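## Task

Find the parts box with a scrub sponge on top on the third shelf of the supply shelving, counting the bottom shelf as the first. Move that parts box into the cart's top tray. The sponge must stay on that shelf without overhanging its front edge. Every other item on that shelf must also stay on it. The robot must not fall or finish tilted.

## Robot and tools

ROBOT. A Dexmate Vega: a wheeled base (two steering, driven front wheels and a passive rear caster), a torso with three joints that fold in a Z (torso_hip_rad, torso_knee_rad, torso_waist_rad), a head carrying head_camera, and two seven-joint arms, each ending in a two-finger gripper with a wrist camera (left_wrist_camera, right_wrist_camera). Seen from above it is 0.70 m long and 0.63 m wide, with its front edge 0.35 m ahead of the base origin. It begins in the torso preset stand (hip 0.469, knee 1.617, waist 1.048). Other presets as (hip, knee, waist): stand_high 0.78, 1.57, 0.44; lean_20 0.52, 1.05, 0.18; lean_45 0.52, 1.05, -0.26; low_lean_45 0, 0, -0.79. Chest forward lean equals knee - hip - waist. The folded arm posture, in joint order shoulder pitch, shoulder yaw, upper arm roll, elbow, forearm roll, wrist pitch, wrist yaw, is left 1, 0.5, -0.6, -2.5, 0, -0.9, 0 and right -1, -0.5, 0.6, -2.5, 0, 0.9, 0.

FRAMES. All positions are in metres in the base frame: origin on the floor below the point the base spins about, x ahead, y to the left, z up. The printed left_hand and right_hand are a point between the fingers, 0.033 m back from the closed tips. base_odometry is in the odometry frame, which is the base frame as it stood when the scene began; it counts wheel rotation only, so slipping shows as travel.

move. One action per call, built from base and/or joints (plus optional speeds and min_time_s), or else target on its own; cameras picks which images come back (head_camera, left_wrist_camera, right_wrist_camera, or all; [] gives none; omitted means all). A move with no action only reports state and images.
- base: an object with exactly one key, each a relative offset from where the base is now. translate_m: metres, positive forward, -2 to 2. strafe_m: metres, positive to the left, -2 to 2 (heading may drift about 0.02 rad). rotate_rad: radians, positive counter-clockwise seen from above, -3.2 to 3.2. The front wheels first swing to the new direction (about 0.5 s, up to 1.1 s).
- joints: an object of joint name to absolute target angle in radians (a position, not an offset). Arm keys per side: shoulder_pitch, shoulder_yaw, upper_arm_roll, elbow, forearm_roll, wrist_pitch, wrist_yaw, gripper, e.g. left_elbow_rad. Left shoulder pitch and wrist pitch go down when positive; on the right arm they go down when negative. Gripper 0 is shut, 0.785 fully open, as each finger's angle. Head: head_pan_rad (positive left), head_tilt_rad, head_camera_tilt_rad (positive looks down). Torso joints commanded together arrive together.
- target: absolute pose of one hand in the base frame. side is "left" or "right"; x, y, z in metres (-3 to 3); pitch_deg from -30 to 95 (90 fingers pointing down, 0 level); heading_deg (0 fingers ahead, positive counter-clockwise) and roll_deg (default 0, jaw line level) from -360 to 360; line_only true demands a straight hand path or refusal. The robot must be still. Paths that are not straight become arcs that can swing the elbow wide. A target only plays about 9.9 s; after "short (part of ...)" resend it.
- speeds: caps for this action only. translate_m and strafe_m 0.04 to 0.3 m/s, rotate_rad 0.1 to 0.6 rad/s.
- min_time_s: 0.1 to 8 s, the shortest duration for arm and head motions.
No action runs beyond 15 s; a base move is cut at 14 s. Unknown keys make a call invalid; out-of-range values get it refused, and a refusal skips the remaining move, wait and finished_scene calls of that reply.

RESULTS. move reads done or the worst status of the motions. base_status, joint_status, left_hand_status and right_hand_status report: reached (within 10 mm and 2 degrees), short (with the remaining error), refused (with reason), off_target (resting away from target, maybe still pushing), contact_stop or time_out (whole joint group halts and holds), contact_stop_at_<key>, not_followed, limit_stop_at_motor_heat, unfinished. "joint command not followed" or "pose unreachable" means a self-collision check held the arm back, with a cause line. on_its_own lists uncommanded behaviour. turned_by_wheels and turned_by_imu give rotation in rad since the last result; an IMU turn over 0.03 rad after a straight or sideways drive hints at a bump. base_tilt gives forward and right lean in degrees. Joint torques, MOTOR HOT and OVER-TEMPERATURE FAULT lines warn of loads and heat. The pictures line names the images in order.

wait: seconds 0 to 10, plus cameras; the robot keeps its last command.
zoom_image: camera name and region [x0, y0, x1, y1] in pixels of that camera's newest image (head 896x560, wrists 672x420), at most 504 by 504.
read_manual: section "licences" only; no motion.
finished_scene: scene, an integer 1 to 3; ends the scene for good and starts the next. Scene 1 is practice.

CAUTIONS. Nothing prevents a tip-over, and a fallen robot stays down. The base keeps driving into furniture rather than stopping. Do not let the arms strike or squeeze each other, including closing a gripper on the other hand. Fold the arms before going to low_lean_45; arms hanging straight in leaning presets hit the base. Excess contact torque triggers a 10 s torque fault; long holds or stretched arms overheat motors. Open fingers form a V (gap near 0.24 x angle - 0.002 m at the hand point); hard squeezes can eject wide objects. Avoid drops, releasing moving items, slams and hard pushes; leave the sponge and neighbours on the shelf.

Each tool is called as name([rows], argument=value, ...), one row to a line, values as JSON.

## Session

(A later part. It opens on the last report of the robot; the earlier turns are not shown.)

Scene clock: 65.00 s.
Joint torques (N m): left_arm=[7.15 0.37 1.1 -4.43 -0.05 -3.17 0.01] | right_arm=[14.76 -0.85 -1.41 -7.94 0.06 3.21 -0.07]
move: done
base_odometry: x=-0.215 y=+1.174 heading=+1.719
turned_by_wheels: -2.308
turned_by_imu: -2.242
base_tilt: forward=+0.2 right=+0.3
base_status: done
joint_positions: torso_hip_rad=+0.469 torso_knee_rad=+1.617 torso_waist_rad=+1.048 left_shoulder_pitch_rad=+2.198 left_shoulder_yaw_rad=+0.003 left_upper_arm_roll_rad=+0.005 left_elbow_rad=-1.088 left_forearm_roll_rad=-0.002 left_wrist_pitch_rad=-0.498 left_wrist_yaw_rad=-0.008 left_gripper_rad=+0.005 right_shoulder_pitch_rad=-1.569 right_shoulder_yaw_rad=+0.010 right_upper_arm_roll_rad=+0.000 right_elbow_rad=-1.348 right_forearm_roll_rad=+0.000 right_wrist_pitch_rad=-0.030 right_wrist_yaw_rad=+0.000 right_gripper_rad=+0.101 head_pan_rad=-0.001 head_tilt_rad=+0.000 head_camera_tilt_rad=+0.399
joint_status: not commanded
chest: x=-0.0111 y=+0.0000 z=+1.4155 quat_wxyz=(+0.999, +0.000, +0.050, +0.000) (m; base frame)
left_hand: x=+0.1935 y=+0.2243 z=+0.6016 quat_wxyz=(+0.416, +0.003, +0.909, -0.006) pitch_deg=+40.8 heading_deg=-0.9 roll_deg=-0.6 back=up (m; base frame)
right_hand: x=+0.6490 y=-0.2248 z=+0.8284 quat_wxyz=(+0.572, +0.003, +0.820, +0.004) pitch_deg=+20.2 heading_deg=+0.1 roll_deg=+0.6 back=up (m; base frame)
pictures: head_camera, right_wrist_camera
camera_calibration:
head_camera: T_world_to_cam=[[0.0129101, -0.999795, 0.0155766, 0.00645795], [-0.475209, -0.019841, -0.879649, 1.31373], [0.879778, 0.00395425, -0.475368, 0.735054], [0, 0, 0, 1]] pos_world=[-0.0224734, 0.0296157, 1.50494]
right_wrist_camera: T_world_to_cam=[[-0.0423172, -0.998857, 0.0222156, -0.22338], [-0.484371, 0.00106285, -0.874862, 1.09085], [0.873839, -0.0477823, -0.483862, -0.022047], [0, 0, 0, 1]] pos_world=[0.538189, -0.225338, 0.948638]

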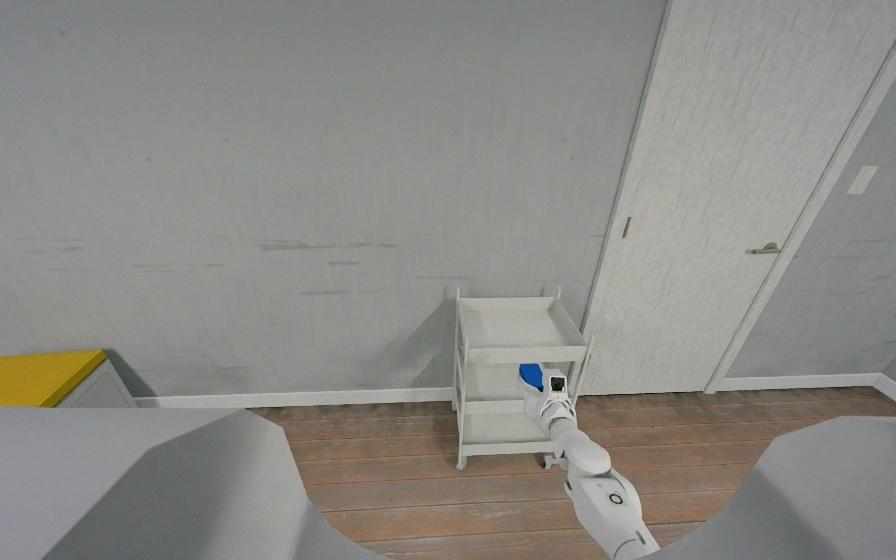

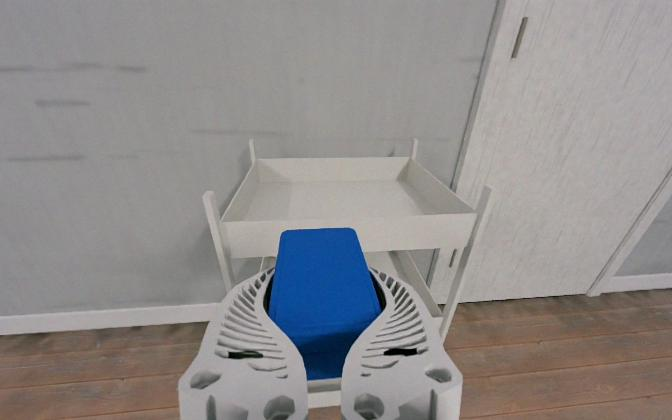

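move(base={"translate_m":0.39}, cameras=["right_wrist_camera"])

move(joints={"torso_hip_rad":0.145,"torso_knee_rad":1.293}, cameras=["head_camera","right_wrist_camera"])

Scene clock: 68.80 s.
Joint torques (N m): left_arm=[7.57 0.51 1.09 -4.14 -0.05 -3.17 0.17] | right_arm=[14.05 0.84 -1.83 -9.29 -0.37 3.87 -0.25]
move: done
base_odometry: x=-0.272 y=+1.560 heading=+1.718
turned_by_wheels: -0.001
turned_by_imu: -0.002
base_tilt: forward=+0.2 right=+0.4
base_status: done
joint_positions: torso_hip_rad=+0.469 torso_knee_rad=+1.617 torso_waist_rad=+1.048 left_shoulder_pitch_rad=+2.198 left_shoulder_yaw_rad=+0.003 left_upper_arm_roll_rad=+0.005 left_elbow_rad=-1.088 left_forearm_roll_rad=-0.002 left_wrist_pitch_rad=-0.498 left_wrist_yaw_rad=-0.008 left_gripper_rad=+0.005 right_shoulder_pitch_rad=-1.569 right_shoulder_yaw_rad=+0.010 right_upper_arm_roll_rad=+0.000 right_elbow_rad=-1.348 right_forearm_roll_rad=+0.000 right_wrist_pitch_rad=-0.030 right_wrist_yaw_rad=+0.000 right_gripper_rad=+0.101 head_pan_rad=-0.001 head_tilt_rad=+0.000 head_camera_tilt_rad=+0.399
joint_status: not commanded
chest: x=-0.0110 y=+0.0000 z=+1.4155 quat_wxyz=(+0.999, +0.000, +0.050, +0.000) (m; base frame)
left_hand: x=+0.1936 y=+0.2243 z=+0.6016 quat_wxyz=(+0.416, +0.003, +0.909, -0.006) pitch_deg=+40.8 heading_deg=-0.9 roll_deg=-0.6 back=up (m; base frame)
right_hand: x=+0.6490 y=-0.2248 z=+0.8283 quat_wxyz=(+0.572, +0.003, +0.820, +0.004) pitch_deg=+20.2 heading_deg=+0.1 roll_deg=+0.6 back=up (m; base frame)
pictures: right_wrist_camera
camera_calibration:
right_wrist_camera: T_world_to_cam=[[-0.042321, -0.998857, 0.0222176, -0.223378], [-0.484412, 0.00106524, -0.874839, 1.09076], [0.873816, -0.0477866, -0.483904, -0.022045], [0, 0, 0, 1]] pos_world=[0.538189, -0.225338, 0.948538]

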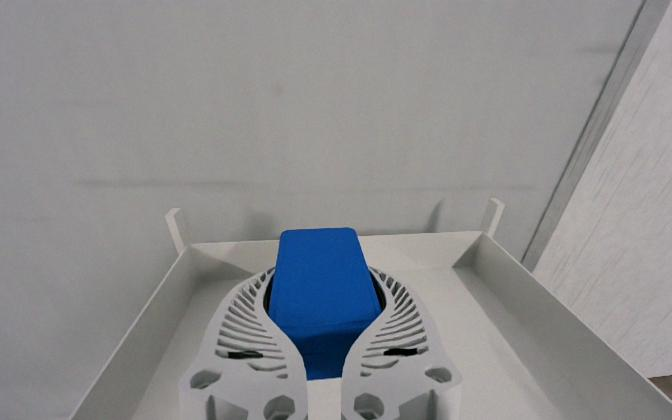

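Scene clock: 71.30 s.
Joint torques (N m): left_arm=[7.41 -0.43 1.26 -3.54 0 -2.77 0.02] | right_arm=[15.09 2.02 -1.46 -8.71 -0.49 3.78 0.03]
move: done
base_odometry: x=-0.272 y=+1.560 heading=+1.718
turned_by_wheels: +0.000
turned_by_imu: +0.001
base_tilt: forward=+0.2 right=+0.3
base_status: not commanded
joint_positions: torso_hip_rad=+0.145 torso_knee_rad=+1.293 torso_waist_rad=+1.048 left_shoulder_pitch_rad=+2.198 left_shoulder_yaw_rad=+0.003 left_upper_arm_roll_rad=+0.005 left_elbow_rad=-1.088 left_forearm_roll_rad=-0.002 left_wrist_pitch_rad=-0.498 left_wrist_yaw_rad=-0.008 left_gripper_rad=+0.005 right_shoulder_pitch_rad=-1.569 right_shoulder_yaw_rad=+0.010 right_upper_arm_roll_rad=+0.000 right_elbow_rad=-1.348 right_forearm_roll_rad=+0.000 right_wrist_pitch_rad=-0.030 right_wrist_yaw_rad=+0.000 right_gripper_rad=+0.101 head_pan_rad=-0.001 head_tilt_rad=+0.000 head_camera_tilt_rad=+0.399
joint_status: all done
chest: x=+0.0528 y=+0.0000 z=+1.3017 quat_wxyz=(+0.999, +0.000, +0.050, +0.000) (m; base frame)
left_hand: x=+0.2574 y=+0.2243 z=+0.4879 quat_wxyz=(+0.416, +0.003, +0.909, -0.006) pitch_deg=+40.8 heading_deg=-0.9 roll_deg=-0.6 back=up (m; base frame)
right_hand: x=+0.7128 y=-0.2248 z=+0.7146 quat_wxyz=(+0.572, +0.003, +0.820, +0.004) pitch_deg=+20.2 heading_deg=+0.1 roll_deg=+0.6 back=up (m; base frame)
pictures: head_camera, right_wrist_camera
camera_calibration:
head_camera: T_world_to_cam=[[0.012911, -0.999795, 0.0155782, 0.00740465], [-0.475209, -0.0198429, -0.879649, 1.24394], [0.879778, 0.00395427, -0.475368, 0.624827], [0, 0, 0, 1]] pos_world=[0.0413266, 0.0296157, 1.39114]
right_wrist_camera: T_world_to_cam=[[-0.042321, -0.998857, 0.0222176, -0.218152], [-0.484412, 0.00106524, -0.874839, 1.0222], [0.873816, -0.0477866, -0.483904, -0.132814], [0, 0, 0, 1]] pos_world=[0.601989, -0.225338, 0.834838]

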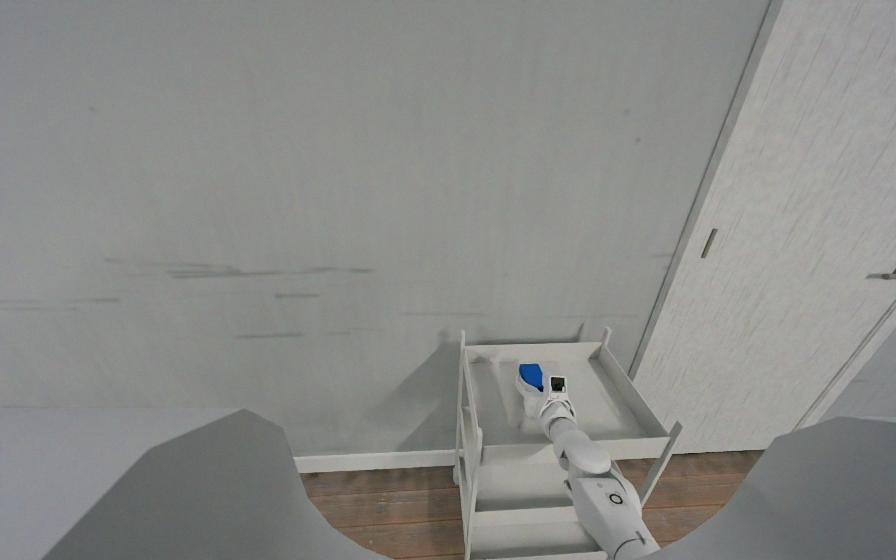

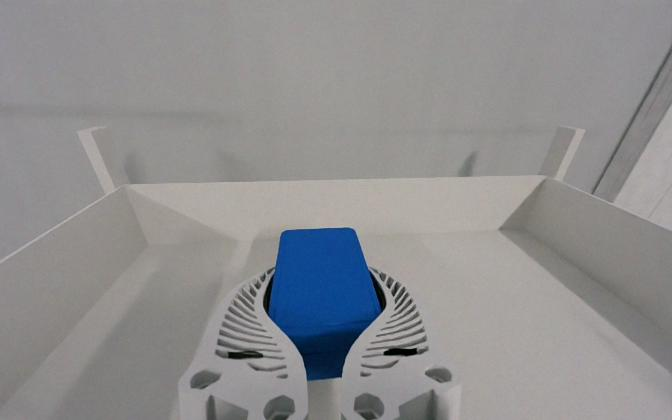

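move(joints={"torso_hip_rad":0.12,"torso_knee_rad":1.268}, cameras=["right_wrist_camera"])

Scene clock: 72.43 s.
Joint torques (N m): left_arm=[7.18 -0.52 1.21 -4.08 -0.05 -2.61 0.2] | right_arm=[0.05 0.57 -1.43 3.79 -0.1 -3.25 -0.05]
move: done
base_odometry: x=-0.272 y=+1.560 heading=+1.718
turned_by_wheels: +0.000
turned_by_imu: +0.000
base_tilt: forward=+0.1 right=+0.3
base_status: not commanded
joint_positions: torso_hip_rad=+0.120 torso_knee_rad=+1.268 torso_waist_rad=+1.048 left_shoulder_pitch_rad=+2.198 left_shoulder_yaw_rad=+0.003 left_upper_arm_roll_rad=+0.005 left_elbow_rad=-1.088 left_forearm_roll_rad=-0.002 left_wrist_pitch_rad=-0.498 left_wrist_yaw_rad=-0.008 left_gripper_rad=+0.005 right_shoulder_pitch_rad=-1.569 right_shoulder_yaw_rad=+0.010 right_upper_arm_roll_rad=+0.000 right_elbow_rad=-1.349 right_forearm_roll_rad=+0.000 right_wrist_pitch_rad=-0.029 right_wrist_yaw_rad=+0.000 right_gripper_rad=+0.101 head_pan_rad=-0.001 head_tilt_rad=+0.000 head_camera_tilt_rad=+0.399
joint_status: all done
chest: x=+0.0554 y=+0.0000 z=+1.2922 quat_wxyz=(+0.999, +0.000, +0.050, +0.000) (m; base frame)
left_hand: x=+0.2607 y=+0.2243 z=+0.4786 quat_wxyz=(+0.417, +0.003, +0.909, -0.006) pitch_deg=+40.7 heading_deg=-0.9 roll_deg=-0.6 back=up (m; base frame)
right_hand: x=+0.7169 y=-0.2249 z=+0.7077 quat_wxyz=(+0.574, +0.003, +0.819, +0.004) pitch_deg=+19.9 heading_deg=+0.1 roll_deg=+0.6 back=up (m; base frame)
pictures: right_wrist_camera
camera_calibration:
right_wrist_camera: T_world_to_cam=[[-0.0424233, -0.998857, 0.0220154, -0.21761], [-0.480213, 0.00106258, -0.877151, 1.01678], [0.876126, -0.0477838, -0.479709, -0.144322], [0, 0, 0, 1]] pos_world=[0.605485, -0.225338, 0.827432]

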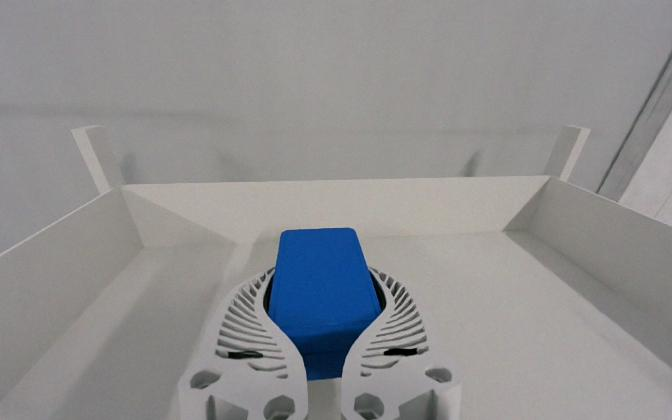

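Contact. Release, rise, and finish.

move(joints={"right_gripper_rad":0.5}, cameras=[])

move(joints={"torso_hip_rad":0.25,"torso_knee_rad":1.398}, cameras=["head_camera","right_wrist_camera"])

Scene clock: 73.70 s.
Joint torques (N m): left_arm=[7.74 1.17 1.16 -3.94 0.08 -3.01 0.15] | right_arm=[1.61 1.64 -1.34 4.85 -0.06 -2.39 -0.12]
move: done
base_odometry: x=-0.272 y=+1.560 heading=+1.718
turned_by_wheels: +0.000
turned_by_imu: +0.000
base_tilt: forward=+0.2 right=+0.3
base_status: not commanded
joint_positions: torso_hip_rad=+0.120 torso_knee_rad=+1.268 torso_waist_rad=+1.048 left_shoulder_pitch_rad=+2.198 left_shoulder_yaw_rad=+0.003 left_upper_arm_roll_rad=+0.005 left_elbow_rad=-1.088 left_forearm_roll_rad=-0.002 left_wrist_pitch_rad=-0.498 left_wrist_yaw_rad=-0.008 left_gripper_rad=+0.005 right_shoulder_pitch_rad=-1.569 right_shoulder_yaw_rad=+0.010 right_upper_arm_roll_rad=+0.000 right_elbow_rad=-1.349 right_forearm_roll_rad=+0.000 right_wrist_pitch_rad=-0.029 right_wrist_yaw_rad=+0.000 right_gripper_rad=+0.500 head_pan_rad=-0.001 head_tilt_rad=+0.000 head_camera_tilt_rad=+0.399
joint_status: all done
chest: x=+0.0554 y=+0.0000 z=+1.2922 quat_wxyz=(+0.999, +0.000, +0.050, +0.000) (m; base frame)
left_hand: x=+0.2607 y=+0.2243 z=+0.4786 quat_wxyz=(+0.417, +0.003, +0.909, -0.006) pitch_deg=+40.7 heading_deg=-0.9 roll_deg=-0.6 back=up (m; base frame)
right_hand: x=+0.7169 y=-0.2249 z=+0.7077 quat_wxyz=(+0.574, +0.003, +0.819, +0.004) pitch_deg=+19.9 heading_deg=+0.1 roll_deg=+0.6 back=up (m; base frame)
pictures: none
No camera images: "cameras" was empty.

Scene clock: 75.37 s.
Joint torques (N m): left_arm=[7.78 -0.09 1.16 -4.02 -0.06 -2.95 0.24] | right_arm=[7.21 0.9 -1.42 -7.72 -0.04 3.31 -0.03]
move: done
base_odometry: x=-0.272 y=+1.560 heading=+1.718
turned_by_wheels: +0.000
turned_by_imu: +0.001
base_tilt: forward=+0.1 right=+0.3
base_status: not commanded
joint_positions: torso_hip_rad=+0.250 torso_knee_rad=+1.398 torso_waist_rad=+1.048 left_shoulder_pitch_rad=+2.198 left_shoulder_yaw_rad=+0.003 left_upper_arm_roll_rad=+0.005 left_elbow_rad=-1.088 left_forearm_roll_rad=-0.002 left_wrist_pitch_rad=-0.498 left_wrist_yaw_rad=-0.008 left_gripper_rad=+0.005 right_shoulder_pitch_rad=-1.569 right_shoulder_yaw_rad=+0.010 right_upper_arm_roll_rad=+0.000 right_elbow_rad=-1.348 right_forearm_roll_rad=+0.000 right_wrist_pitch_rad=-0.030 right_wrist_yaw_rad=+0.000 right_gripper_rad=+0.500 head_pan_rad=-0.001 head_tilt_rad=+0.000 head_camera_tilt_rad=+0.399
joint_status: all done
chest: x=+0.0362 y=+0.0000 z=+1.3407 quat_wxyz=(+0.999, +0.000, +0.050, +0.000) (m; base frame)
left_hand: x=+0.2408 y=+0.2243 z=+0.5269 quat_wxyz=(+0.416, +0.003, +0.909, -0.006) pitch_deg=+40.8 heading_deg=-0.9 roll_deg=-0.6 back=up (m; base frame)
right_hand: x=+0.6965 y=-0.2249 z=+0.7540 quat_wxyz=(+0.573, +0.003, +0.820, +0.004) pitch_deg=+20.1 heading_deg=+0.1 roll_deg=+0.6 back=up (m; base frame)
pictures: head_camera, right_wrist_camera
camera_calibration:
head_camera: T_world_to_cam=[[0.0129087, -0.999795, 0.0155786, 0.00701087], [-0.475132, -0.0198417, -0.879691, 1.27042], [0.87982, 0.00395372, -0.475291, 0.657859], [0, 0, 0, 1]] pos_world=[0.024727, 0.0296157, 1.43014]
right_wrist_camera: T_world_to_cam=[[-0.0423328, -0.998857, 0.0221876, -0.219686], [-0.483784, 0.00106281, -0.875187, 1.04857], [0.874163, -0.0477832, -0.483276, -0.100218], [0, 0, 0, 1]] pos_world=[0.585588, -0.225338, 0.874137]

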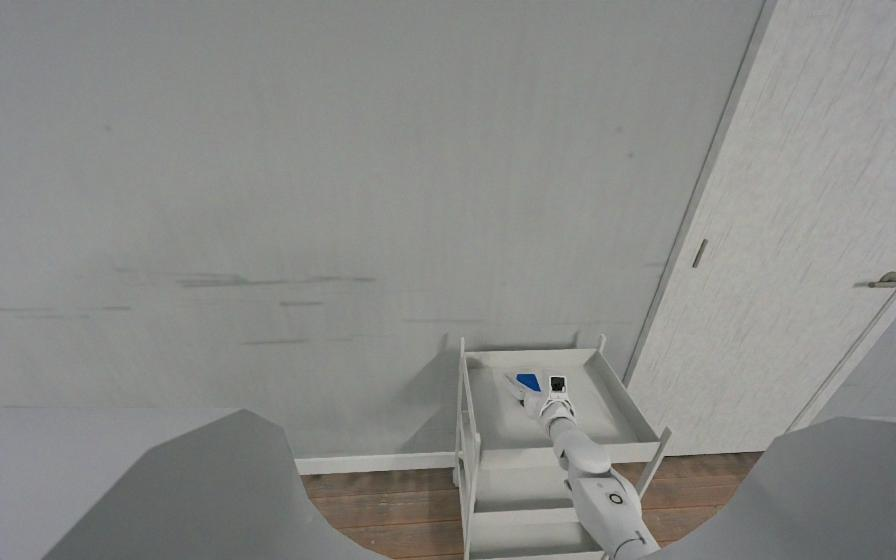

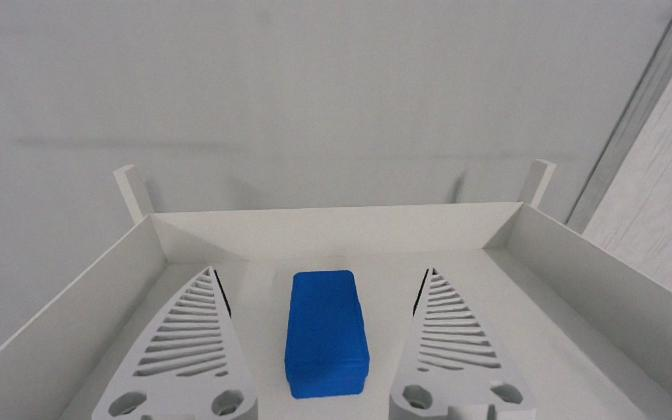

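finished_scene(scene=3)

The scene is finished: the task was done.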